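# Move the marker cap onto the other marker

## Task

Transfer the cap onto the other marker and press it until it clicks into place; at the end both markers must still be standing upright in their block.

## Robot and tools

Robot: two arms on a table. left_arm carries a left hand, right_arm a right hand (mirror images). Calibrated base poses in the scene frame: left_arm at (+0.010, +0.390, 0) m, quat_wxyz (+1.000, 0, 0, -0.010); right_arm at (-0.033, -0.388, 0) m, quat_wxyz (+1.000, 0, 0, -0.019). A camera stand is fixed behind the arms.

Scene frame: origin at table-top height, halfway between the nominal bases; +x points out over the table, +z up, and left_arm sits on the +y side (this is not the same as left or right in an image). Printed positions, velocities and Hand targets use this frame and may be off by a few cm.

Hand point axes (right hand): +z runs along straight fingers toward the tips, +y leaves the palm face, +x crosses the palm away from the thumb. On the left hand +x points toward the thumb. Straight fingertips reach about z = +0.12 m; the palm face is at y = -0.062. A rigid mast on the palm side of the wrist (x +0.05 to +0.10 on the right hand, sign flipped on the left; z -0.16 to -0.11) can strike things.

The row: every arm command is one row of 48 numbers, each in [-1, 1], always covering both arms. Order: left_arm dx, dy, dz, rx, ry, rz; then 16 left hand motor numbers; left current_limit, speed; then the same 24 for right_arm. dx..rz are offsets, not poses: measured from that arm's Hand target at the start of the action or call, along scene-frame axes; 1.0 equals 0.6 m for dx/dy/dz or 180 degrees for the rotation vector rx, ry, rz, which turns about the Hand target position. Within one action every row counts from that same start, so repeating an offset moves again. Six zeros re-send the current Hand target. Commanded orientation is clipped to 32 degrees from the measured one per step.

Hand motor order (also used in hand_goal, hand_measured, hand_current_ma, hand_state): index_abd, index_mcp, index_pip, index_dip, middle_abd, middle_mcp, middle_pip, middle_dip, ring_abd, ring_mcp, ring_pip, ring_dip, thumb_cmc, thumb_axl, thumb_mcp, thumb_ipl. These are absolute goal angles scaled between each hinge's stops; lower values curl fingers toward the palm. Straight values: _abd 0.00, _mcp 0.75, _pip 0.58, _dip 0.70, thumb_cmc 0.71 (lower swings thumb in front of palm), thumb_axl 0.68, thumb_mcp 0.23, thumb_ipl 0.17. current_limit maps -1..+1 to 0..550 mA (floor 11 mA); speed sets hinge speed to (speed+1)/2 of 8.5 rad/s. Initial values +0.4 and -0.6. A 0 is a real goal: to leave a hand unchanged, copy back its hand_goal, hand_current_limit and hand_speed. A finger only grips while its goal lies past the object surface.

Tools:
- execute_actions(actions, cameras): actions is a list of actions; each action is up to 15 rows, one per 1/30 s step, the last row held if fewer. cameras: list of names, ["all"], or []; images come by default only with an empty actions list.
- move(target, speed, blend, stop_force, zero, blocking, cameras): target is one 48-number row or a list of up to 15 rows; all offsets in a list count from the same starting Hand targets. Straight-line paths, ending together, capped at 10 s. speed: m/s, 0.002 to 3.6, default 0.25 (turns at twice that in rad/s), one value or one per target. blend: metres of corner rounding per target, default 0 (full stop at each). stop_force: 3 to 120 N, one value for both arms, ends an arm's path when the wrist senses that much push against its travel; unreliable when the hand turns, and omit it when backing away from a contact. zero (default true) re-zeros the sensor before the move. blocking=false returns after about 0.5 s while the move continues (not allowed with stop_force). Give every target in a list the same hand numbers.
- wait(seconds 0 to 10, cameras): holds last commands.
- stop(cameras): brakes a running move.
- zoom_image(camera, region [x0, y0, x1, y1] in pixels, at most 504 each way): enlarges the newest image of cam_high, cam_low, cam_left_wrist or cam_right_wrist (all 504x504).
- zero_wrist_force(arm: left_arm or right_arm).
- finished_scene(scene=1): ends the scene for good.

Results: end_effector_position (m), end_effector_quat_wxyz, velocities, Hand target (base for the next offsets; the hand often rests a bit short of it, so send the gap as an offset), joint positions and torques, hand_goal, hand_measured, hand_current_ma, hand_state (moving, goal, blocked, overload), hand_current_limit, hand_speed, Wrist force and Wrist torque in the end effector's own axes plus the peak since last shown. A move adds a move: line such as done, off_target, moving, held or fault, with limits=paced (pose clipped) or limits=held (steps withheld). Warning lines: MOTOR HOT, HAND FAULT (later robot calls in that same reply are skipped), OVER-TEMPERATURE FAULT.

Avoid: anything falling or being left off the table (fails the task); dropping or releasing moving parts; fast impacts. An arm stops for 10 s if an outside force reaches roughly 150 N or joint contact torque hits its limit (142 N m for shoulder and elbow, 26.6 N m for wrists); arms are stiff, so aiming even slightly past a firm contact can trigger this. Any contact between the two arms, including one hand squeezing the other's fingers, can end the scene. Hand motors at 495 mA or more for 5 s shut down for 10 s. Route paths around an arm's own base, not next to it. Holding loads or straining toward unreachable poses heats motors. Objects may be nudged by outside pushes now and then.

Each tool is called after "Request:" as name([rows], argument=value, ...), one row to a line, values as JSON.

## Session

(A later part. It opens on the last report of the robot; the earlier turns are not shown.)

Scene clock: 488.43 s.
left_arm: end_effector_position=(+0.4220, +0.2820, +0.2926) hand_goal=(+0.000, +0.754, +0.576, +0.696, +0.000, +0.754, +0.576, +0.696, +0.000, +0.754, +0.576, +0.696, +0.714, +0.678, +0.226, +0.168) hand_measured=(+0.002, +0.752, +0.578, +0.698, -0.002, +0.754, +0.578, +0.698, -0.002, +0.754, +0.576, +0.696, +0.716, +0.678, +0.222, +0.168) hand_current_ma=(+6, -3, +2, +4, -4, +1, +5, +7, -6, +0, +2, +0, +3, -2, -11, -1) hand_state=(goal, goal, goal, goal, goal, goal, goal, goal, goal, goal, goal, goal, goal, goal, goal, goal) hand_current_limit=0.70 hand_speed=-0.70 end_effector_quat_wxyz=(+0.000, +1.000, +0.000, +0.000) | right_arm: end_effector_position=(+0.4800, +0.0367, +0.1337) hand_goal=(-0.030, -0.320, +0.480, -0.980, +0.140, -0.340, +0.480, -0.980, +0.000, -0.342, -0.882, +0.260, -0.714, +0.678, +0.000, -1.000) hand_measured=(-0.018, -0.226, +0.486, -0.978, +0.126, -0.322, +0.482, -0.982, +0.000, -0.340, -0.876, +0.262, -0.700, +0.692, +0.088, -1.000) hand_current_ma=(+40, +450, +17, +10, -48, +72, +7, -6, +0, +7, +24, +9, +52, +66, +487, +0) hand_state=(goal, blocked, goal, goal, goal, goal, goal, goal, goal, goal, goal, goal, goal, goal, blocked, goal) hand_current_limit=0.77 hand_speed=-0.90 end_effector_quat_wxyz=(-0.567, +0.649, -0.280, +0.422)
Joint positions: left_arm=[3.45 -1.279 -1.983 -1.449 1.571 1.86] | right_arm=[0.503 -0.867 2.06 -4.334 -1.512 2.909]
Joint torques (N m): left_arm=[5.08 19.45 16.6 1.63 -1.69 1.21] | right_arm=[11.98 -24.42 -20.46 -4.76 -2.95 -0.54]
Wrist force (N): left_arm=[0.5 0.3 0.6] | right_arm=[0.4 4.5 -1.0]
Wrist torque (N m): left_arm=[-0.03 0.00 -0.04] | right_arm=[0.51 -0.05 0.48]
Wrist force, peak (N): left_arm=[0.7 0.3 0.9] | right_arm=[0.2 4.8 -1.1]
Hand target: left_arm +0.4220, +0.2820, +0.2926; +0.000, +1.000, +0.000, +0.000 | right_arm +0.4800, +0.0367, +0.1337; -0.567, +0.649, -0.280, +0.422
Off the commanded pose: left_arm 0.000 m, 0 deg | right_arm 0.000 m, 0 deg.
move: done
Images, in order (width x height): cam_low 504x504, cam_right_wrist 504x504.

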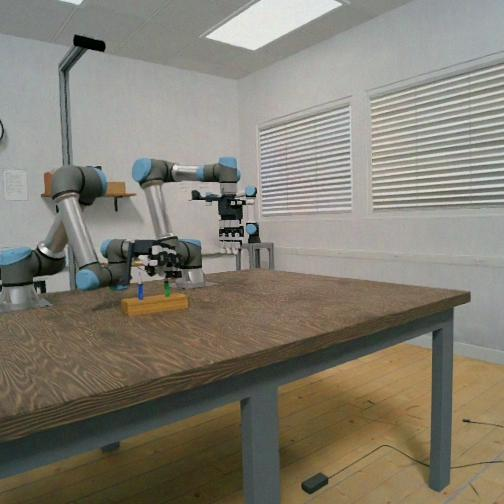

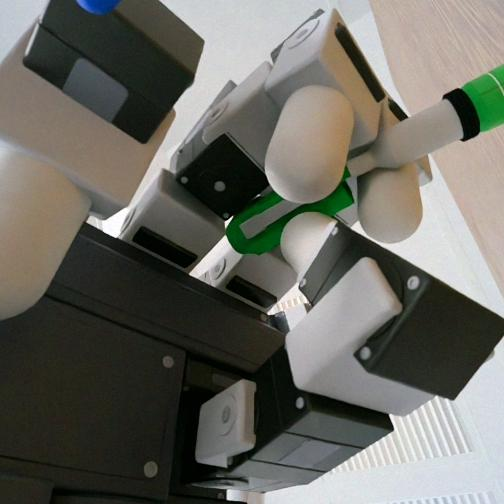

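Request:
move([
  [0,0,0,0,0,0, 0,0.754,0.576,0.696,0,0.754,0.576,0.696,0,0.754,0.576,0.696,0.714,0.678,0.226,0.168,0.7,-0.7, 0,0,-0.0117,0,0,0, -0.03,-0.32,0.48,-0.98,0.14,-0.34,0.48,-0.98,0,-0.342,-0.882,0.26,-0.714,0.678,0.0,-1.0,0.77,-0.9],
], speed=[0.015], stop_force=3, cameras=["cam_right_wrist","cam_low"])

Request:
zoom_image(camera="cam_right_wrist", region=[240, 100, 440, 280])

Request:
zoom_image(camera="cam_low", region=[130, 250, 190, 310])

Scene clock: 491.20 s.
left_arm: end_effector_position=(+0.4220, +0.2820, +0.2926) hand_goal=(+0.000, +0.754, +0.576, +0.696, +0.000, +0.754, +0.576, +0.696, +0.000, +0.754, +0.576, +0.696, +0.714, +0.678, +0.226, +0.168) hand_measured=(+0.002, +0.752, +0.578, +0.698, -0.002, +0.754, +0.578, +0.698, -0.002, +0.754, +0.576, +0.696, +0.716, +0.678, +0.222, +0.168) hand_current_ma=(+6, -3, +2, +4, -4, +1, +5, +7, -6, +0, +2, +0, +3, -2, -11, -1) hand_state=(goal, goal, goal, goal, goal, goal, goal, goal, goal, goal, goal, goal, goal, goal, goal, goal) hand_current_limit=0.70 hand_speed=-0.70 end_effector_quat_wxyz=(+0.000, +1.000, +0.000, +0.000) | right_arm: end_effector_position=(+0.4800, +0.0367, +0.1292) hand_goal=(-0.030, -0.320, +0.480, -0.980, +0.140, -0.340, +0.480, -0.980, +0.000, -0.342, -0.882, +0.260, -0.714, +0.678, +0.000, -1.000) hand_measured=(-0.014, -0.226, +0.486, -0.982, +0.126, -0.322, +0.482, -0.982, +0.000, -0.340, -0.876, +0.262, -0.700, +0.692, +0.088, -1.000) hand_current_ma=(+55, +450, +19, -4, -48, +72, +5, -6, +0, +7, +24, +9, +52, +66, +487, +0) hand_state=(goal, blocked, goal, goal, goal, goal, goal, goal, goal, goal, goal, goal, goal, goal, blocked, goal) hand_current_limit=0.77 hand_speed=-0.90 end_effector_quat_wxyz=(-0.567, +0.649, -0.280, +0.422)
Joint positions: left_arm=[3.45 -1.279 -1.983 -1.449 1.571 1.86] | right_arm=[0.503 -0.856 2.059 -4.344 -1.512 2.909]
Joint torques (N m): left_arm=[5.61 19.08 16.73 1.85 -1.74 1.27] | right_arm=[8.83 -44.74 1.97 0.85 -2.88 -0.21]
Wrist force (N): left_arm=[0.5 0.0 0.6] | right_arm=[0.2 4.4 -0.6]
Wrist torque (N m): left_arm=[-0.07 -0.01 -0.02] | right_arm=[0.51 -0.05 0.50]
Wrist force, peak (N): left_arm=[0.5 0.3 1.1] | right_arm=[0.1 4.9 -0.9]
Hand target: left_arm +0.4220, +0.2820, +0.2926; +0.000, +1.000, +0.000, +0.000 | right_arm +0.4800, +0.0367, +0.1292; -0.567, +0.649, -0.280, +0.422 (not the last commanded pose)
Off the commanded pose: left_arm 0.000 m, 0 deg | right_arm 0.003 m, 0 deg.
move: contact (right_arm)
Images, in order (width x height): cam_low 504x504, cam_right_wrist 504x504.

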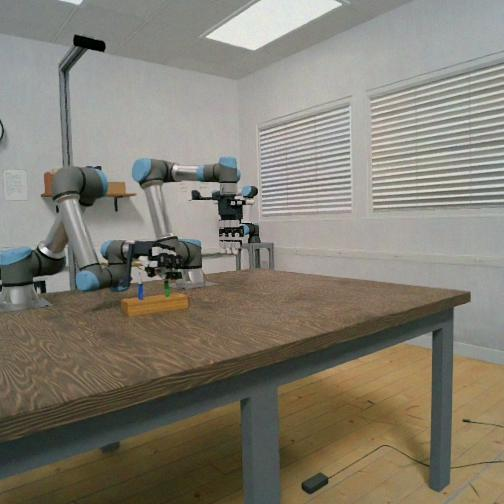

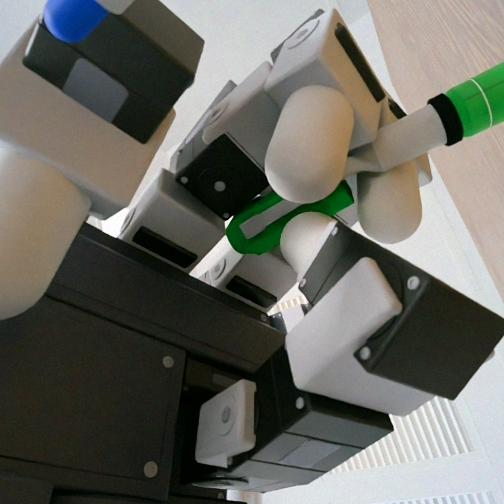

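Scaled by 2.520.

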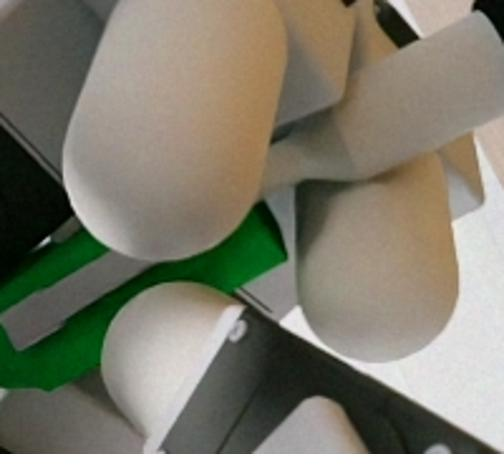

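Scaled by 8.400.

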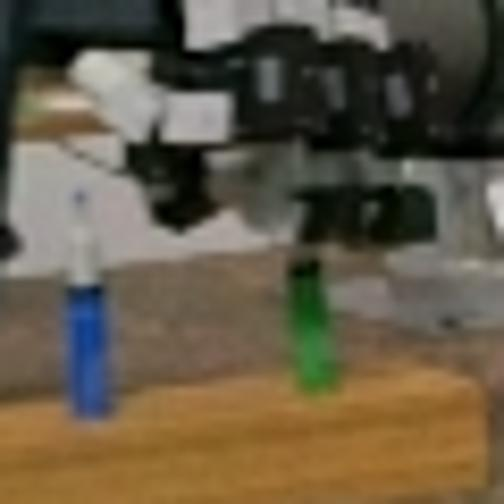

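Request:
move([
  [0,0,0,0,0,0, 0,0.754,0.576,0.696,0,0.754,0.576,0.696,0,0.754,0.576,0.696,0.714,0.678,0.226,0.168,0.7,-0.7, 0,0,0.0183,0,0,0, -0.03,-0.32,0.48,-0.98,0.14,-0.34,0.48,-0.98,0,-0.342,-0.882,0.26,-0.714,0.678,0.0,-1.0,0.77,-0.9],
  [0,0,0,0,0,0, 0,0.754,0.576,0.696,0,0.754,0.576,0.696,0,0.754,0.576,0.696,0.714,0.678,0.226,0.168,0.7,-0.7, 0.0042,0.0062,0.0183,0,0,0, -0.03,-0.32,0.48,-0.98,0.14,-0.34,0.48,-0.98,0,-0.342,-0.882,0.26,-0.714,0.678,0.0,-1.0,0.77,-0.9],
], speed=[0.02,0.02], cameras=["cam_right_wrist","cam_low"])

Request:
zoom_image(camera="cam_right_wrist", region=[240, 100, 440, 280])

Request:
zoom_image(camera="cam_low", region=[130, 250, 190, 310])

Scene clock: 496.20 s.
left_arm: end_effector_position=(+0.4220, +0.2820, +0.2926) hand_goal=(+0.000, +0.754, +0.576, +0.696, +0.000, +0.754, +0.576, +0.696, +0.000, +0.754, +0.576, +0.696, +0.714, +0.678, +0.226, +0.168) hand_measured=(+0.002, +0.752, +0.578, +0.698, -0.002, +0.754, +0.578, +0.698, -0.002, +0.754, +0.576, +0.696, +0.716, +0.678, +0.222, +0.168) hand_current_ma=(+6, -3, +2, +4, -4, +1, +5, +7, -6, +0, +2, +0, +3, -2, -11, -1) hand_state=(goal, goal, goal, goal, goal, goal, goal, goal, goal, goal, goal, goal, goal, goal, goal, goal) hand_current_limit=0.70 hand_speed=-0.70 end_effector_quat_wxyz=(+0.000, +1.000, +0.000, +0.000) | right_arm: end_effector_position=(+0.4825, +0.0404, +0.1402) hand_goal=(-0.030, -0.320, +0.480, -0.980, +0.140, -0.340, +0.480, -0.980, +0.000, -0.342, -0.882, +0.260, -0.714, +0.678, +0.000, -1.000) hand_measured=(-0.014, -0.226, +0.484, -0.980, +0.126, -0.322, +0.482, -0.982, +0.000, -0.340, -0.876, +0.262, -0.700, +0.692, +0.088, -1.000) hand_current_ma=(+56, +447, +10, -1, -48, +72, +5, -6, +0, +7, +24, +9, +52, +66, +487, +0) hand_state=(goal, blocked, goal, goal, goal, goal, goal, goal, goal, goal, goal, goal, goal, goal, blocked, goal) hand_current_limit=0.77 hand_speed=-0.90 end_effector_quat_wxyz=(-0.567, +0.649, -0.280, +0.422)
Joint positions: left_arm=[3.45 -1.279 -1.983 -1.449 1.571 1.86] | right_arm=[0.508 -0.878 2.049 -4.312 -1.517 2.909]
Joint torques (N m): left_arm=[5.27 19.69 17.09 1.93 -1.77 1.31] | right_arm=[11.71 -26.12 -20.01 0.51 -3.03 0.1]
Wrist force (N): left_arm=[0.5 0.2 0.6] | right_arm=[0.5 4.6 -1.4]
Wrist torque (N m): left_arm=[-0.04 0.00 -0.04] | right_arm=[0.56 -0.05 0.50]
Wrist force, peak (N): left_arm=[0.7 0.4 1.0] | right_arm=[0.1 5.0 -0.8]
Hand target: left_arm +0.4220, +0.2820, +0.2926; +0.000, +1.000, +0.000, +0.000 | right_arm +0.4825, +0.0404, +0.1402; -0.567, +0.649, -0.280, +0.422
Off the commanded pose: left_arm 0.000 m, 0 deg | right_arm 0.000 m, 0 deg.
move: done
Images, in order (width x height): cam_low 504x504, cam_right_wrist 504x504.

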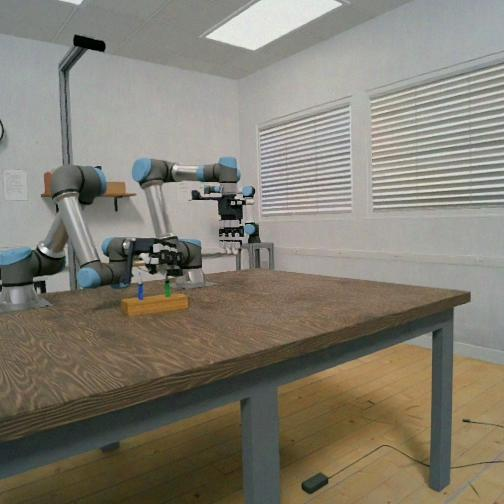

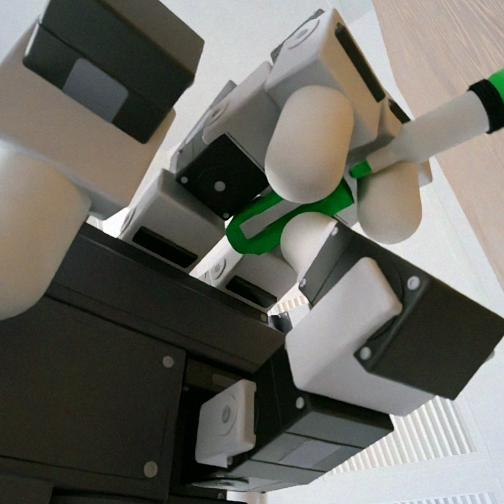

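Scaled by 2.520.

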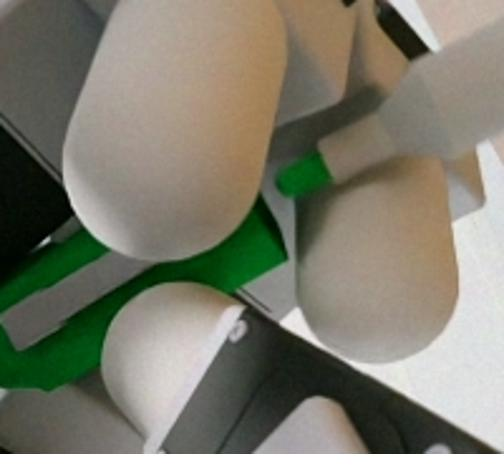

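Scaled by 8.400.

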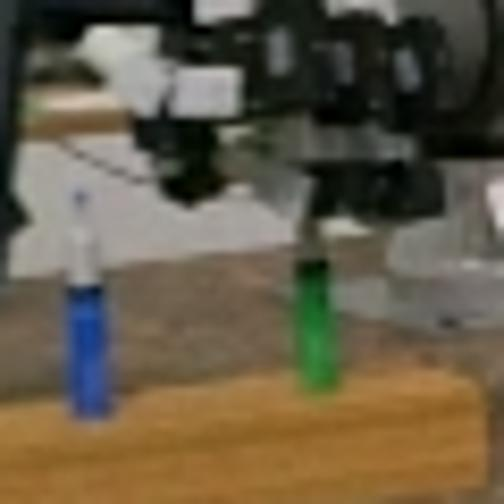

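Request:
move([
  [0,0,0,0,0,0, 0,0.754,0.576,0.696,0,0.754,0.576,0.696,0,0.754,0.576,0.696,0.714,0.678,0.226,0.168,0.7,-0.7, 0,0,-0.0092,0,0,0, -0.03,-0.32,0.48,-0.98,0.14,-0.34,0.48,-0.98,0,-0.342,-0.882,0.26,-0.714,0.678,0.0,-1.0,0.77,-0.9],
], speed=[0.015], stop_force=3, cameras=["cam_right_wrist","cam_low"])

Request:
zoom_image(camera="cam_right_wrist", region=[240, 100, 440, 280])

Request:
zoom_image(camera="cam_right_wrist", region=[320, 150, 380, 210])

Scene clock: 498.43 s.
left_arm: end_effector_position=(+0.4220, +0.2820, +0.2926) hand_goal=(+0.000, +0.754, +0.576, +0.696, +0.000, +0.754, +0.576, +0.696, +0.000, +0.754, +0.576, +0.696, +0.714, +0.678, +0.226, +0.168) hand_measured=(+0.002, +0.752, +0.578, +0.698, -0.002, +0.754, +0.578, +0.698, -0.002, +0.754, +0.576, +0.696, +0.716, +0.678, +0.222, +0.168) hand_current_ma=(+6, -3, +2, +4, -4, +1, +5, +7, -6, +0, +2, +0, +3, -2, -11, -1) hand_state=(goal, goal, goal, goal, goal, goal, goal, goal, goal, goal, goal, goal, goal, goal, goal, goal) hand_current_limit=0.70 hand_speed=-0.70 end_effector_quat_wxyz=(+0.000, +1.000, +0.000, +0.000) | right_arm: end_effector_position=(+0.4825, +0.0404, +0.1347) hand_goal=(-0.030, -0.320, +0.480, -0.980, +0.140, -0.340, +0.480, -0.980, +0.000, -0.342, -0.882, +0.260, -0.714, +0.678, +0.000, -1.000) hand_measured=(-0.014, -0.226, +0.482, -0.980, +0.126, -0.322, +0.482, -0.982, +0.000, -0.340, -0.876, +0.262, -0.700, +0.692, +0.088, -1.000) hand_current_ma=(+56, +447, +10, -1, -48, +72, +5, -6, +0, +7, +24, +9, +52, +66, +487, +0) hand_state=(goal, blocked, goal, goal, goal, goal, goal, goal, goal, goal, goal, goal, goal, goal, blocked, goal) hand_current_limit=0.77 hand_speed=-0.90 end_effector_quat_wxyz=(-0.567, +0.649, -0.280, +0.422)
Joint positions: left_arm=[3.45 -1.279 -1.983 -1.449 1.571 1.86] | right_arm=[0.508 -0.865 2.047 -4.324 -1.517 2.909]
Joint torques (N m): left_arm=[5.62 19.72 17.57 2.05 -1.75 1.23] | right_arm=[11.62 -26.07 -21.09 -4.91 -2.93 0.4]
Wrist force (N): left_arm=[0.5 0.2 0.7] | right_arm=[0.5 4.6 -1.1]
Wrist torque (N m): left_arm=[-0.05 -0.01 -0.03] | right_arm=[0.53 -0.07 0.50]
Wrist force, peak (N): left_arm=[0.7 0.3 0.9] | right_arm=[0.4 4.8 -1.0]
Hand target: left_arm +0.4220, +0.2820, +0.2926; +0.000, +1.000, +0.000, +0.000 | right_arm +0.4825, +0.0404, +0.1347; -0.567, +0.649, -0.280, +0.422
Off the commanded pose: left_arm 0.000 m, 0 deg | right_arm 0.000 m, 0 deg.
move: done
Images, in order (width x height): cam_low 504x504, cam_right_wrist 504x504.

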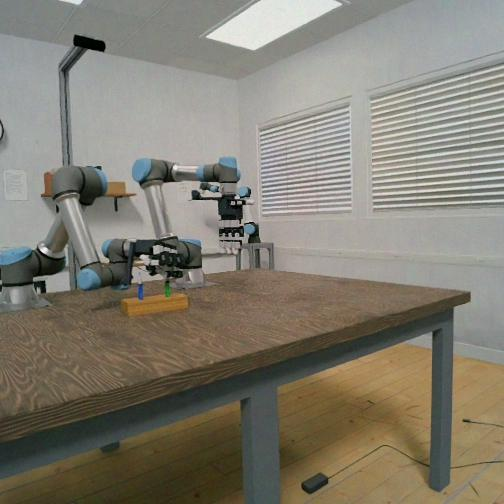

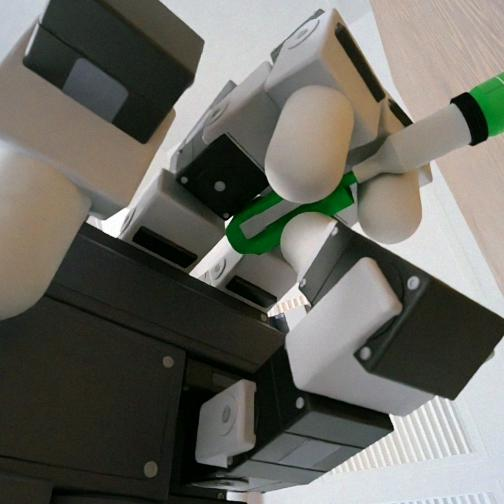

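Scaled by 2.520.

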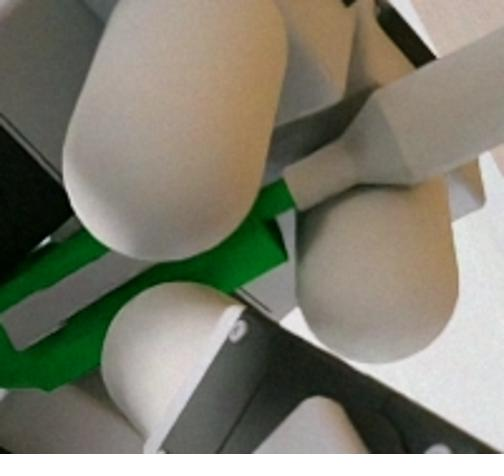

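Scaled by 8.400.

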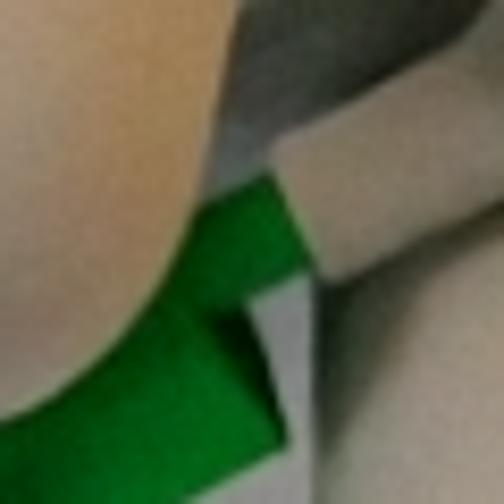

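Request:
zoom_image(camera="cam_low", region=[140, 245, 190, 295])

Request:
zoom_image(camera="cam_low", region=[150, 250, 180, 280])

Scaled by 10.080.

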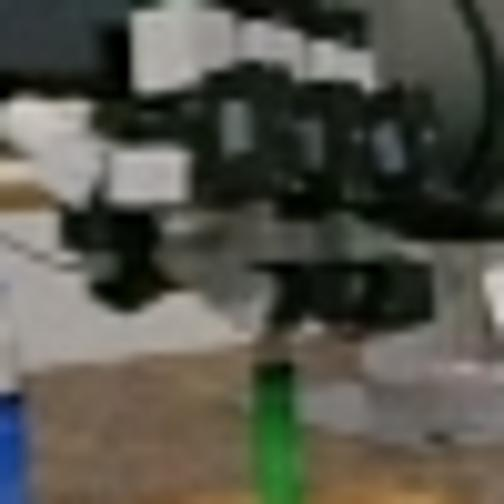

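Scaled by 16.800.

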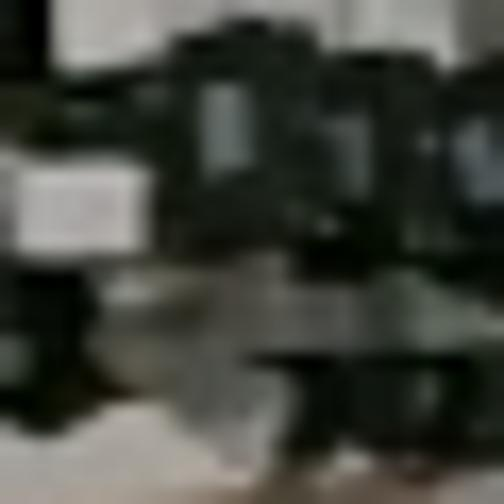

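Request:
move([
  [0,0,0,0,0,0, 0,0.754,0.576,0.696,0,0.754,0.576,0.696,0,0.754,0.576,0.696,0.714,0.678,0.226,0.168,0.7,-0.7, 0,0,-0.01,0,0,0, -0.03,-0.32,0.48,-0.98,0.14,-0.34,0.48,-0.98,0,-0.342,-0.882,0.26,-0.714,0.678,0.0,-1.0,0.77,-0.9],
], speed=[0.015], stop_force=3, cameras=["cam_right_wrist"])

Request:
zoom_image(camera="cam_right_wrist", region=[240, 100, 440, 280])

Request:
zoom_image(camera="cam_right_wrist", region=[320, 150, 380, 210])

Scene clock: 502.33 s.
left_arm: end_effector_position=(+0.4220, +0.2820, +0.2926) hand_goal=(+0.000, +0.754, +0.576, +0.696, +0.000, +0.754, +0.576, +0.696, +0.000, +0.754, +0.576, +0.696, +0.714, +0.678, +0.226, +0.168) hand_measured=(+0.002, +0.752, +0.578, +0.698, -0.002, +0.754, +0.578, +0.698, -0.002, +0.754, +0.576, +0.696, +0.716, +0.678, +0.222, +0.168) hand_current_ma=(+6, -3, +2, +4, -4, +1, +5, +7, -6, +0, +2, +0, +3, -2, -11, -1) hand_state=(goal, goal, goal, goal, goal, goal, goal, goal, goal, goal, goal, goal, goal, goal, goal, goal) hand_current_limit=0.70 hand_speed=-0.70 end_effector_quat_wxyz=(+0.000, +1.000, +0.000, +0.000) | right_arm: end_effector_position=(+0.4825, +0.0404, +0.1287) hand_goal=(-0.030, -0.320, +0.480, -0.980, +0.140, -0.340, +0.480, -0.980, +0.000, -0.342, -0.882, +0.260, -0.714, +0.678, +0.000, -1.000) hand_measured=(-0.014, -0.226, +0.482, -0.980, +0.126, -0.322, +0.482, -0.982, +0.000, -0.340, -0.876, +0.262, -0.700, +0.692, +0.088, -1.000) hand_current_ma=(+56, +446, +7, -3, -48, +72, +5, -6, +0, +7, +24, +9, +52, +66, +487, +0) hand_state=(goal, blocked, goal, goal, goal, goal, goal, goal, goal, goal, goal, goal, goal, goal, blocked, goal) hand_current_limit=0.77 hand_speed=-0.90 end_effector_quat_wxyz=(-0.567, +0.649, -0.280, +0.422)
Joint positions: left_arm=[3.45 -1.279 -1.983 -1.449 1.571 1.86] | right_arm=[0.508 -0.85 2.045 -4.337 -1.517 2.909]
Joint torques (N m): left_arm=[5.22 18.88 17.2 2.22 -1.69 1.16] | right_arm=[10.97 -26.32 -18.8 -4.6 -2.78 0.65]
Wrist force (N): left_arm=[0.6 0.3 0.5] | right_arm=[0.2 3.2 -0.9]
Wrist torque (N m): left_arm=[-0.02 -0.02 -0.03] | right_arm=[0.48 -0.01 0.46]
Wrist force, peak (N): left_arm=[0.7 0.3 1.0] | right_arm=[0.6 4.8 -1.2]
Hand target: left_arm +0.4220, +0.2820, +0.2926; +0.000, +1.000, +0.000, +0.000 | right_arm +0.4825, +0.0404, +0.1287; -0.567, +0.649, -0.280, +0.422
Off the commanded pose: left_arm 0.000 m, 0 deg | right_arm 0.000 m, 0 deg.
move: done
Images, in order (width x height): cam_right_wrist 504x504.

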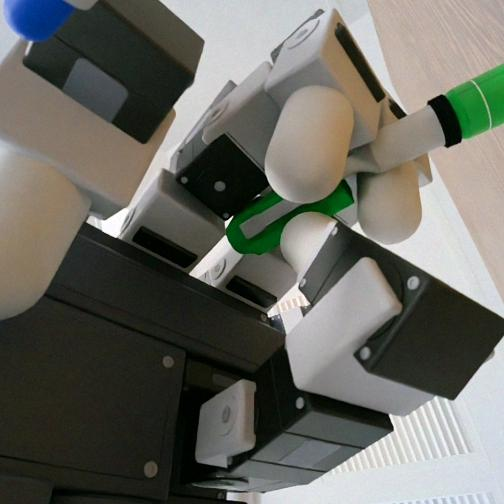

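Scaled by 2.520.

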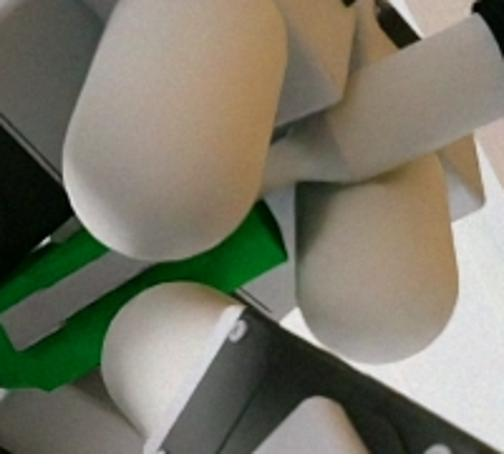

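Scaled by 8.400.

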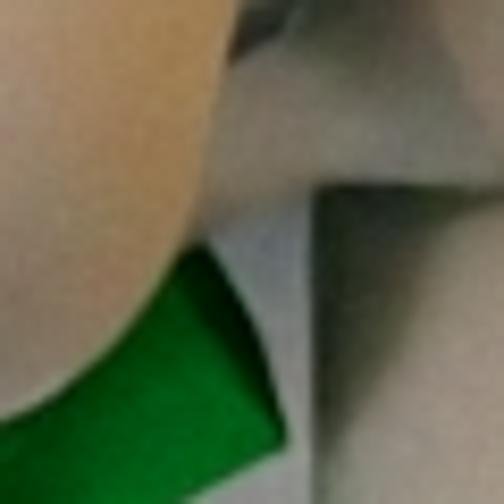

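Request:
move([
  [0,0,0,0,0,0, 0,0.754,0.576,0.696,0,0.754,0.576,0.696,0,0.754,0.576,0.696,0.714,0.678,0.226,0.168,0.7,-0.7, 0,0,0.0117,0,0,0, -0.03,-0.32,0.48,-0.98,0.14,-0.34,0.48,-0.98,0,-0.342,-0.882,0.26,-0.714,0.678,0.0,-1.0,0.77,-0.95],
  [0,0,0,0,0,0, 0,0.754,0.576,0.696,0,0.754,0.576,0.696,0,0.754,0.576,0.696,0.714,0.678,0.226,0.168,0.7,-0.7, 0,0,0.0117,0,0,0, 0.04,-0.32,0.48,-0.98,0.14,-0.34,0.48,-0.98,0,-0.342,-0.882,0.26,-0.714,0.678,0.0,-1.0,0.77,-0.95],
], speed=[0.02,0.02], cameras=["cam_right_wrist"])

Request:
zoom_image(camera="cam_right_wrist", region=[240, 100, 440, 280])

Scene clock: 504.80 s.
left_arm: end_effector_position=(+0.4220, +0.2820, +0.2926) hand_goal=(+0.000, +0.754, +0.576, +0.696, +0.000, +0.754, +0.576, +0.696, +0.000, +0.754, +0.576, +0.696, +0.714, +0.678, +0.226, +0.168) hand_measured=(+0.002, +0.752, +0.578, +0.698, -0.002, +0.754, +0.578, +0.698, -0.002, +0.754, +0.576, +0.696, +0.716, +0.678, +0.222, +0.168) hand_current_ma=(+6, -3, +2, +4, -4, +1, +5, +7, -6, +0, +2, +0, +3, -2, -11, -1) hand_state=(goal, goal, goal, goal, goal, goal, goal, goal, goal, goal, goal, goal, goal, goal, goal, goal) hand_current_limit=0.70 hand_speed=-0.70 end_effector_quat_wxyz=(+0.000, +1.000, +0.000, +0.000) | right_arm: end_effector_position=(+0.4825, +0.0404, +0.1357) hand_goal=(+0.040, -0.320, +0.480, -0.980, +0.140, -0.340, +0.480, -0.980, +0.000, -0.342, -0.882, +0.260, -0.714, +0.678, +0.000, -1.000) hand_measured=(+0.036, -0.236, +0.480, -0.982, +0.124, -0.322, +0.482, -0.982, +0.000, -0.340, -0.876, +0.262, -0.700, +0.692, +0.088, -1.000) hand_current_ma=(-14, +403, +3, -3, -50, +72, +5, -6, +0, +7, +24, +9, +52, +66, +487, +0) hand_state=(goal, blocked, goal, goal, goal, goal, goal, goal, goal, goal, goal, goal, goal, goal, blocked, goal) hand_current_limit=0.77 hand_speed=-0.95 end_effector_quat_wxyz=(-0.567, +0.649, -0.280, +0.422)
Joint positions: left_arm=[3.45 -1.279 -1.983 -1.449 1.571 1.86] | right_arm=[0.508 -0.867 2.047 -4.321 -1.517 2.909]
Joint torques (N m): left_arm=[6.12 18.96 17.59 2.39 -1.76 1.17] | right_arm=[11.26 -45.09 1.49 0.63 -2.81 0.88]
Wrist force (N): left_arm=[0.4 0.3 0.6] | right_arm=[0.6 4.6 -0.9]
Wrist torque (N m): left_arm=[-0.03 0.01 -0.04] | right_arm=[0.52 -0.09 0.51]
Wrist force, peak (N): left_arm=[0.7 0.3 0.9] | right_arm=[0.2 5.2 -1.0]
Hand target: left_arm +0.4220, +0.2820, +0.2926; +0.000, +1.000, +0.000, +0.000 | right_arm +0.4825, +0.0404, +0.1357; -0.567, +0.649, -0.280, +0.422
Off the commanded pose: left_arm 0.000 m, 0 deg | right_arm 0.000 m, 0 deg.
move: done
Images, in order (width x height): cam_right_wrist 504x504.

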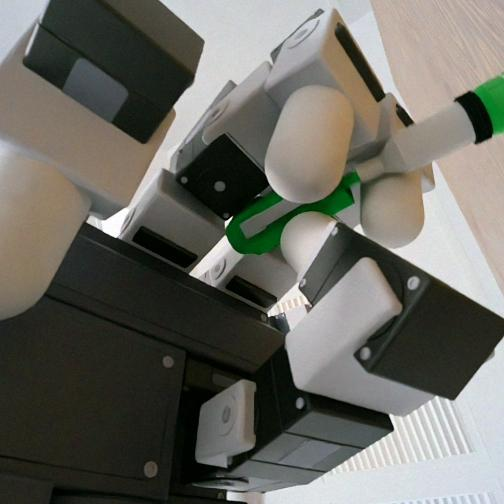

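Scaled by 2.520.

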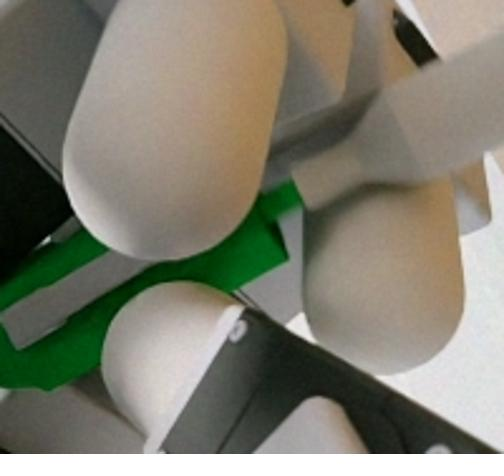

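Request:
move([
  [0,0,0,0,0,0, 0,0.754,0.576,0.696,0,0.754,0.576,0.696,0,0.754,0.576,0.696,0.714,0.678,0.226,0.168,0.7,-0.7, 0,0,-0.0117,0,0,0, 0.06,-0.32,0.48,-0.98,0.14,-0.34,0.48,-0.98,0,-0.342,-0.882,0.26,-0.714,0.678,0.0,-1.0,0.77,-0.95],
], speed=[0.015], stop_force=3, cameras=["cam_right_wrist"])

Request:
zoom_image(camera="cam_right_wrist", region=[240, 100, 440, 280])

Request:
zoom_image(camera="cam_right_wrist", region=[320, 150, 380, 210])

Scene clock: 507.00 s.
left_arm: end_effector_position=(+0.4220, +0.2820, +0.2926) hand_goal=(+0.000, +0.754, +0.576, +0.696, +0.000, +0.754, +0.576, +0.696, +0.000, +0.754, +0.576, +0.696, +0.714, +0.678, +0.226, +0.168) hand_measured=(+0.002, +0.752, +0.578, +0.698, -0.002, +0.754, +0.578, +0.698, -0.002, +0.754, +0.576, +0.696, +0.716, +0.678, +0.222, +0.168) hand_current_ma=(+6, -3, +2, +4, -4, +1, +5, +7, -6, +0, +2, +0, +3, -2, -11, -1) hand_state=(goal, goal, goal, goal, goal, goal, goal, goal, goal, goal, goal, goal, goal, goal, goal, goal) hand_current_limit=0.70 hand_speed=-0.70 end_effector_quat_wxyz=(+0.000, +1.000, +0.000, +0.000) | right_arm: end_effector_position=(+0.4825, +0.0404, +0.1287) hand_goal=(+0.060, -0.320, +0.480, -0.980, +0.140, -0.340, +0.480, -0.980, +0.000, -0.342, -0.882, +0.260, -0.714, +0.678, +0.000, -1.000) hand_measured=(+0.056, -0.238, +0.480, -0.982, +0.124, -0.322, +0.482, -0.982, +0.000, -0.340, -0.876, +0.262, -0.700, +0.692, +0.088, -1.000) hand_current_ma=(-14, +386, +2, -3, -53, +72, +5, -6, +0, +7, +24, +9, +52, +66, +487, +0) hand_state=(goal, blocked, goal, goal, goal, goal, goal, goal, goal, goal, goal, goal, goal, goal, blocked, goal) hand_current_limit=0.77 hand_speed=-0.95 end_effector_quat_wxyz=(-0.567, +0.649, -0.280, +0.422)
Joint positions: left_arm=[3.45 -1.279 -1.983 -1.449 1.571 1.86] | right_arm=[0.508 -0.85 2.045 -4.337 -1.517 2.909]
Joint torques (N m): left_arm=[5.64 19.12 17.58 2.5 -1.85 1.24] | right_arm=[11.09 -25.7 -20.46 -4.81 -2.86 0.9]
Wrist force (N): left_arm=[0.5 0.2 0.7] | right_arm=[0.5 4.6 -0.8]
Wrist torque (N m): left_arm=[-0.05 0.00 -0.04] | right_arm=[0.53 -0.07 0.48]
Wrist force, peak (N): left_arm=[0.7 0.6 0.8] | right_arm=[0.0 4.9 -0.8]
Hand target: left_arm +0.4220, +0.2820, +0.2926; +0.000, +1.000, +0.000, +0.000 | right_arm +0.4825, +0.0404, +0.1287; -0.567, +0.649, -0.280, +0.422
Off the commanded pose: left_arm 0.000 m, 0 deg | right_arm 0.000 m, 0 deg.
move: done
Images, in order (width x height): cam_right_wrist 504x504.

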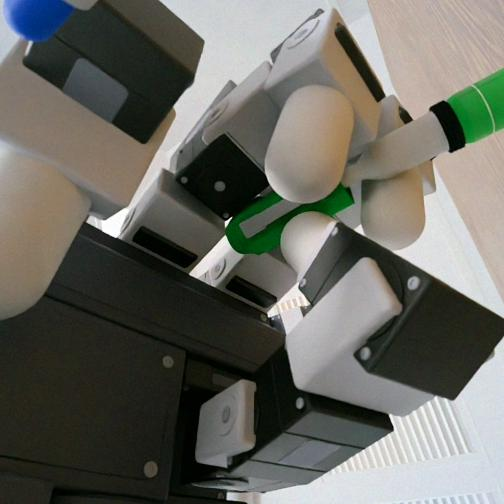

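Scaled by 2.520.

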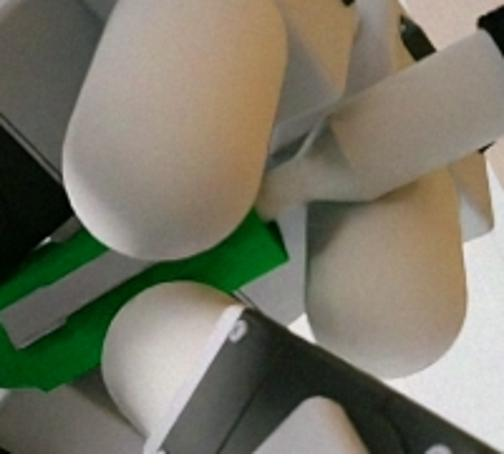

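Scaled by 8.400.

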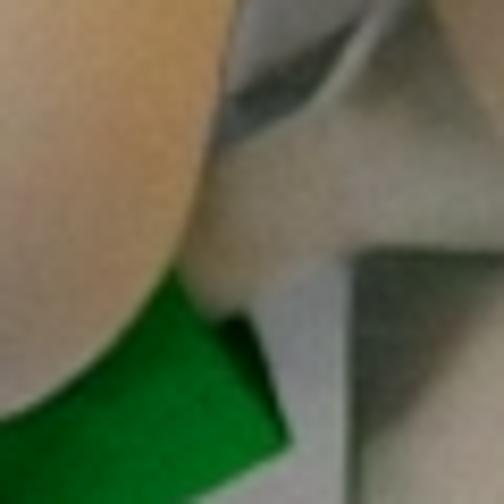

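Request:
move([
  [0,0,0,0,0,0, 0,0.754,0.576,0.696,0,0.754,0.576,0.696,0,0.754,0.576,0.696,0.714,0.678,0.226,0.168,0.7,-0.7, 0,0,-0.0133,0,0,0, 0.06,-0.32,0.48,-0.98,0.14,-0.34,0.48,-0.98,0,-0.342,-0.882,0.26,-0.714,0.678,0.0,-1.0,0.77,-0.95],
], speed=[0.015], stop_force=3, cameras=["cam_right_wrist","cam_low"])

Request:
zoom_image(camera="cam_right_wrist", region=[220, 80, 440, 280])

Request:
zoom_image(camera="cam_low", region=[130, 250, 190, 310])

Scene clock: 510.97 s.
left_arm: end_effector_position=(+0.4220, +0.2820, +0.2926) hand_goal=(+0.000, +0.754, +0.576, +0.696, +0.000, +0.754, +0.576, +0.696, +0.000, +0.754, +0.576, +0.696, +0.714, +0.678, +0.226, +0.168) hand_measured=(+0.002, +0.752, +0.578, +0.698, -0.002, +0.754, +0.578, +0.698, -0.002, +0.754, +0.576, +0.696, +0.716, +0.678, +0.222, +0.168) hand_current_ma=(+6, -3, +2, +4, -4, +1, +5, +7, -6, +0, +2, +0, +3, -2, -11, -1) hand_state=(goal, goal, goal, goal, goal, goal, goal, goal, goal, goal, goal, goal, goal, goal, goal, goal) hand_current_limit=0.70 hand_speed=-0.70 end_effector_quat_wxyz=(+0.000, +1.000, +0.000, +0.000) | right_arm: end_effector_position=(+0.4825, +0.0404, +0.1207) hand_goal=(+0.060, -0.320, +0.480, -0.980, +0.140, -0.340, +0.480, -0.980, +0.000, -0.342, -0.882, +0.260, -0.714, +0.678, +0.000, -1.000) hand_measured=(+0.056, -0.238, +0.480, -0.982, +0.124, -0.322, +0.482, -0.982, +0.000, -0.340, -0.876, +0.262, -0.700, +0.692, +0.088, -1.000) hand_current_ma=(-14, +386, +2, -3, -53, +72, +5, -6, +0, +7, +24, +9, +52, +66, +487, +0) hand_state=(goal, blocked, goal, goal, goal, goal, goal, goal, goal, goal, goal, goal, goal, goal, blocked, goal) hand_current_limit=0.77 hand_speed=-0.95 end_effector_quat_wxyz=(-0.567, +0.649, -0.280, +0.422)
Joint positions: left_arm=[3.45 -1.279 -1.983 -1.449 1.571 1.86] | right_arm=[0.508 -0.83 2.043 -4.354 -1.517 2.909]
Joint torques (N m): left_arm=[5.45 18.2 16.77 2.55 -1.61 1.24] | right_arm=[10.75 -25.38 -18.71 -4.63 -2.8 0.75]
Wrist force (N): left_arm=[0.6 0.1 0.7] | right_arm=[0.8 4.0 -1.1]
Wrist torque (N m): left_arm=[-0.06 -0.02 -0.03] | right_arm=[0.54 -0.10 0.49]
Wrist force, peak (N): left_arm=[0.8 0.1 1.0] | right_arm=[0.5 4.8 -1.1]
Hand target: left_arm +0.4220, +0.2820, +0.2926; +0.000, +1.000, +0.000, +0.000 | right_arm +0.4825, +0.0404, +0.1207; -0.567, +0.649, -0.280, +0.422
Off the commanded pose: left_arm 0.000 m, 0 deg | right_arm 0.000 m, 0 deg.
move: done
Images, in order (width x height): cam_low 504x504, cam_right_wrist 504x504.

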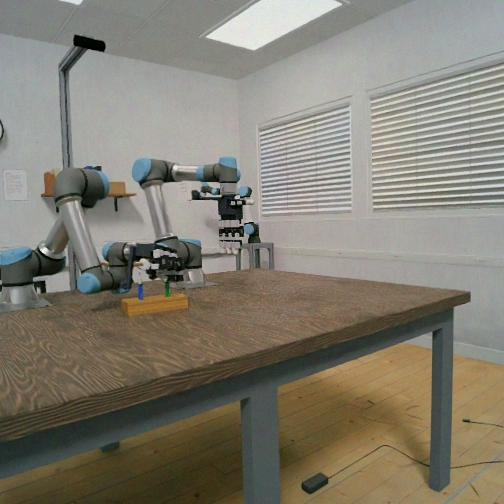

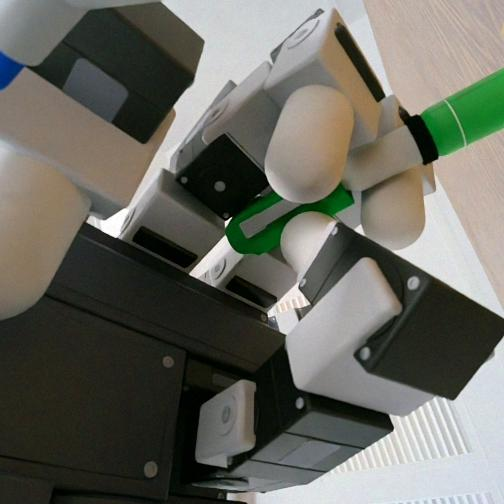

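Scaled by 2.291.

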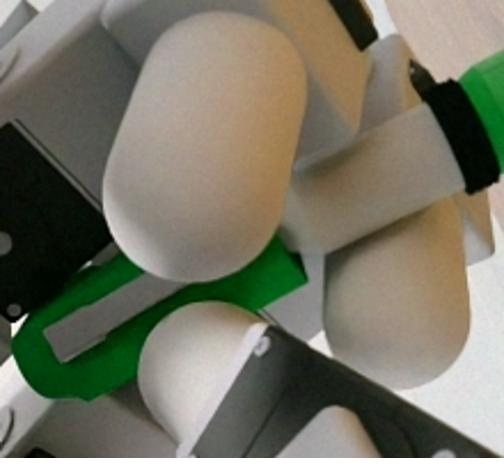

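Scaled by 8.400.

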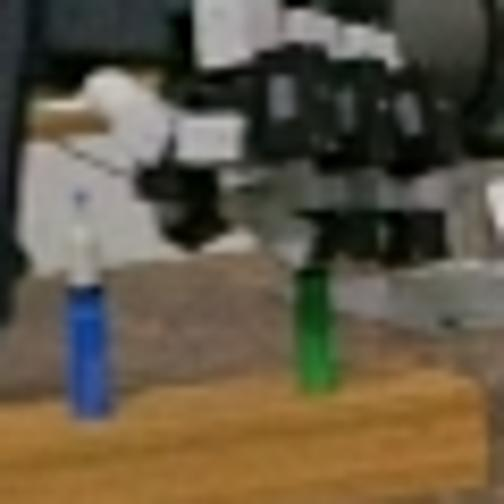

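Request:
move([
  [0,0,0,0,0,0, 0,0.754,0.576,0.696,0,0.754,0.576,0.696,0,0.754,0.576,0.696,0.714,0.678,0.226,0.168,0.7,-0.7, 0,0,-0.0133,0,0,0, 0.06,-0.32,0.48,-0.98,0.14,-0.34,0.48,-0.98,0,-0.342,-0.882,0.26,-0.714,0.678,0.0,-1.0,0.77,-0.95],
], speed=[0.012], stop_force=3, cameras=["cam_right_wrist","cam_low"])

Request:
zoom_image(camera="cam_right_wrist", region=[220, 80, 440, 280])

Request:
zoom_image(camera="cam_low", region=[130, 250, 190, 310])

Scene clock: 517.33 s.
left_arm: end_effector_position=(+0.4220, +0.2820, +0.2926) hand_goal=(+0.000, +0.754, +0.576, +0.696, +0.000, +0.754, +0.576, +0.696, +0.000, +0.754, +0.576, +0.696, +0.714, +0.678, +0.226, +0.168) hand_measured=(+0.002, +0.752, +0.578, +0.698, -0.002, +0.754, +0.578, +0.698, -0.002, +0.754, +0.576, +0.696, +0.716, +0.678, +0.222, +0.168) hand_current_ma=(+6, -3, +2, +4, -4, +1, +5, +7, -6, +0, +2, +0, +3, -2, -11, -1) hand_state=(goal, goal, goal, goal, goal, goal, goal, goal, goal, goal, goal, goal, goal, goal, goal, goal) hand_current_limit=0.70 hand_speed=-0.70 end_effector_quat_wxyz=(+0.000, +1.000, +0.000, +0.000) | right_arm: end_effector_position=(+0.4825, +0.0404, +0.1193) hand_goal=(+0.060, -0.320, +0.480, -0.980, +0.140, -0.340, +0.480, -0.980, +0.000, -0.342, -0.882, +0.260, -0.714, +0.678, +0.000, -1.000) hand_measured=(+0.060, -0.238, +0.484, -0.980, +0.124, -0.322, +0.482, -0.982, +0.000, -0.340, -0.876, +0.262, -0.700, +0.692, +0.088, -1.000) hand_current_ma=(+0, +386, +15, +0, -53, +72, +5, -6, +0, +7, +24, +9, +52, +64, +487, +0) hand_state=(goal, blocked, goal, goal, goal, goal, goal, goal, goal, goal, goal, goal, goal, goal, blocked, goal) hand_current_limit=0.77 hand_speed=-0.95 end_effector_quat_wxyz=(-0.567, +0.649, -0.280, +0.422)
Joint positions: left_arm=[3.45 -1.279 -1.983 -1.449 1.571 1.86] | right_arm=[0.508 -0.827 2.042 -4.357 -1.517 2.909]
Joint torques (N m): left_arm=[5.65 19.11 17.13 2.91 -1.7 1.23] | right_arm=[9.84 -45.3 2.07 0.91 -2.93 0.61]
Wrist force (N): left_arm=[0.5 0.4 0.7] | right_arm=[0.6 3.8 -0.7]
Wrist torque (N m): left_arm=[-0.03 0.00 -0.04] | right_arm=[0.51 -0.07 0.47]
Wrist force, peak (N): left_arm=[0.7 0.2 1.0] | right_arm=[0.7 4.4 -0.9]
Hand target: left_arm +0.4220, +0.2820, +0.2926; +0.000, +1.000, +0.000, +0.000 | right_arm +0.4825, +0.0404, +0.1193; -0.567, +0.649, -0.280, +0.422 (not the last commanded pose)
Off the commanded pose: left_arm 0.000 m, 0 deg | right_arm 0.007 m, 0 deg.
move: contact (right_arm)
Images, in order (width x height): cam_low 504x504, cam_right_wrist 504x504.

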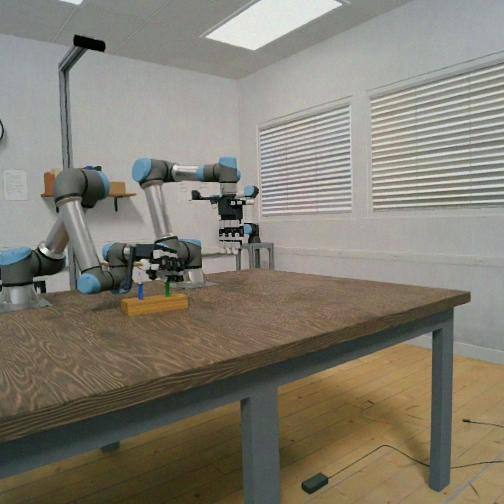

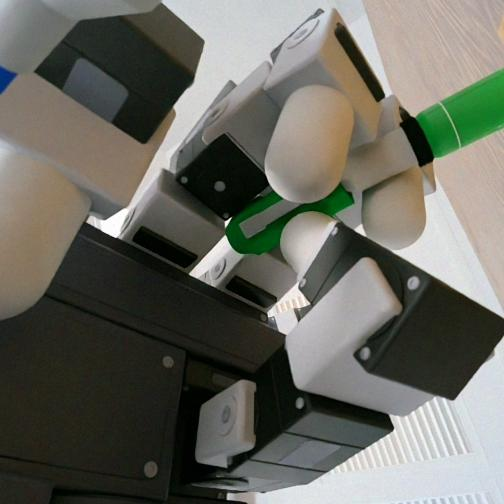

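Scaled by 2.291.

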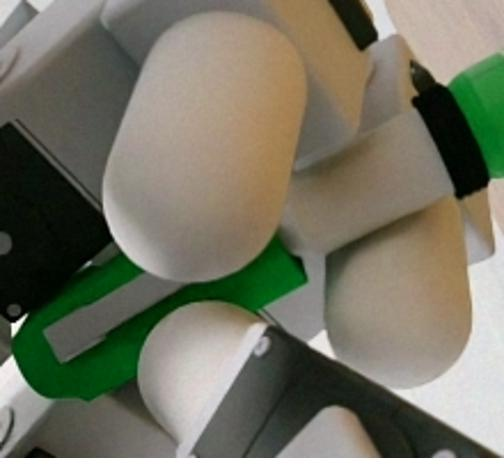

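Scaled by 8.400.

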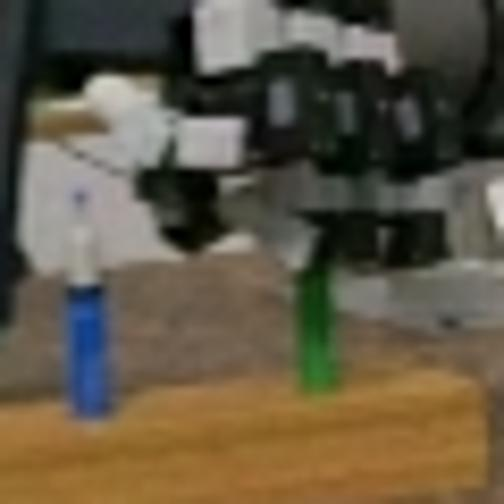

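Request:
move([
  [0,0,0,0,0,0, 0,0.754,0.576,0.696,0,0.754,0.576,0.696,0,0.754,0.576,0.696,0.714,0.678,0.226,0.168,0.7,-0.7, 0,0,0.0025,0,0,0, 0.06,-0.32,0.48,-0.98,0.14,-0.34,0.48,-0.98,0,-0.342,-0.882,0.26,-0.714,0.678,0.0,-1.0,0.77,-0.95],
  [0,0,0,0,0,0, 0,0.754,0.576,0.696,0,0.754,0.576,0.696,0,0.754,0.576,0.696,0.714,0.678,0.226,0.168,0.7,-0.7, 0,0,0.0025,0,0,0, 0.13,-0.32,0.48,-0.98,0.14,-0.34,0.48,-0.98,0,-0.342,-0.882,0.26,-0.714,0.678,0.0,-1.0,0.77,-0.95],
], speed=[0.012,0.012], cameras=["cam_right_wrist"])

Request:
zoom_image(camera="cam_right_wrist", region=[220, 80, 440, 280])

Scene clock: 519.43 s.
left_arm: end_effector_position=(+0.4220, +0.2820, +0.2926) hand_goal=(+0.000, +0.754, +0.576, +0.696, +0.000, +0.754, +0.576, +0.696, +0.000, +0.754, +0.576, +0.696, +0.714, +0.678, +0.226, +0.168) hand_measured=(+0.002, +0.752, +0.578, +0.698, -0.002, +0.754, +0.578, +0.698, -0.002, +0.754, +0.576, +0.696, +0.716, +0.678, +0.222, +0.168) hand_current_ma=(+6, -3, +2, +4, -4, +1, +5, +7, -6, +0, +2, +0, +3, -2, -11, -1) hand_state=(goal, goal, goal, goal, goal, goal, goal, goal, goal, goal, goal, goal, goal, goal, goal, goal) hand_current_limit=0.70 hand_speed=-0.70 end_effector_quat_wxyz=(+0.000, +1.000, +0.000, +0.000) | right_arm: end_effector_position=(+0.4825, +0.0404, +0.1208) hand_goal=(+0.130, -0.320, +0.480, -0.980, +0.140, -0.340, +0.480, -0.980, +0.000, -0.342, -0.882, +0.260, -0.714, +0.678, +0.000, -1.000) hand_measured=(+0.126, -0.244, +0.482, -0.980, +0.124, -0.322, +0.482, -0.982, +0.000, -0.340, -0.876, +0.262, -0.700, +0.692, +0.088, -0.998) hand_current_ma=(-13, +359, +9, +2, -54, +72, +5, -6, +0, +7, +24, +9, +52, +64, +487, +9) hand_state=(goal, blocked, goal, goal, goal, goal, goal, goal, goal, goal, goal, goal, goal, goal, blocked, goal) hand_current_limit=0.77 hand_speed=-0.95 end_effector_quat_wxyz=(-0.567, +0.649, -0.280, +0.422)
Joint positions: left_arm=[3.45 -1.279 -1.983 -1.449 1.571 1.86] | right_arm=[0.508 -0.831 2.043 -4.353 -1.517 2.909]
Joint torques (N m): left_arm=[5.53 18.41 17.77 2.91 -1.72 1.14] | right_arm=[9.3 -45.51 1.63 0.72 -2.7 0.58]
Wrist force (N): left_arm=[0.5 0.1 0.8] | right_arm=[0.4 4.4 -1.1]
Wrist torque (N m): left_arm=[-0.06 0.00 -0.03] | right_arm=[0.54 -0.06 0.46]
Wrist force, peak (N): left_arm=[0.6 0.3 1.0] | right_arm=[0.1 5.0 -1.0]
Hand target: left_arm +0.4220, +0.2820, +0.2926; +0.000, +1.000, +0.000, +0.000 | right_arm +0.4825, +0.0404, +0.1208; -0.567, +0.649, -0.280, +0.422
Off the commanded pose: left_arm 0.000 m, 0 deg | right_arm 0.000 m, 0 deg.
move: done
Images, in order (width x height): cam_right_wrist 504x504.

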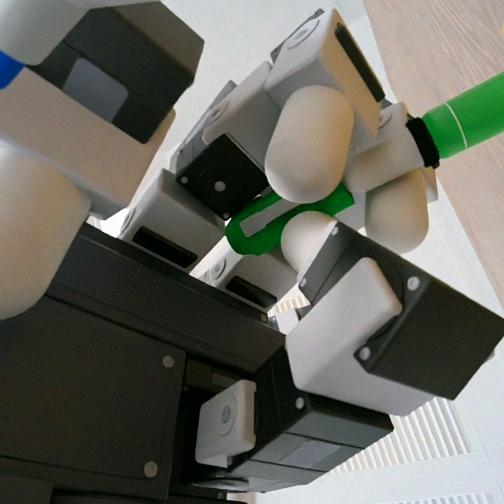

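Scaled by 2.291.

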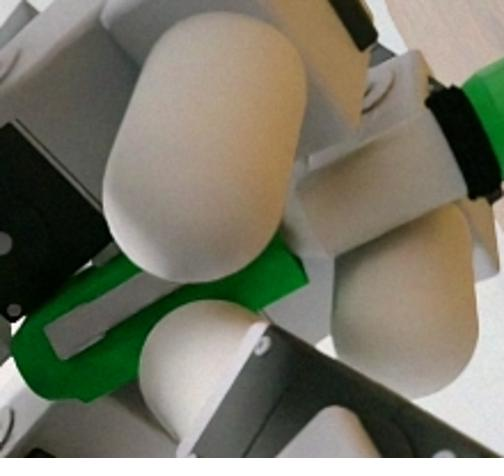

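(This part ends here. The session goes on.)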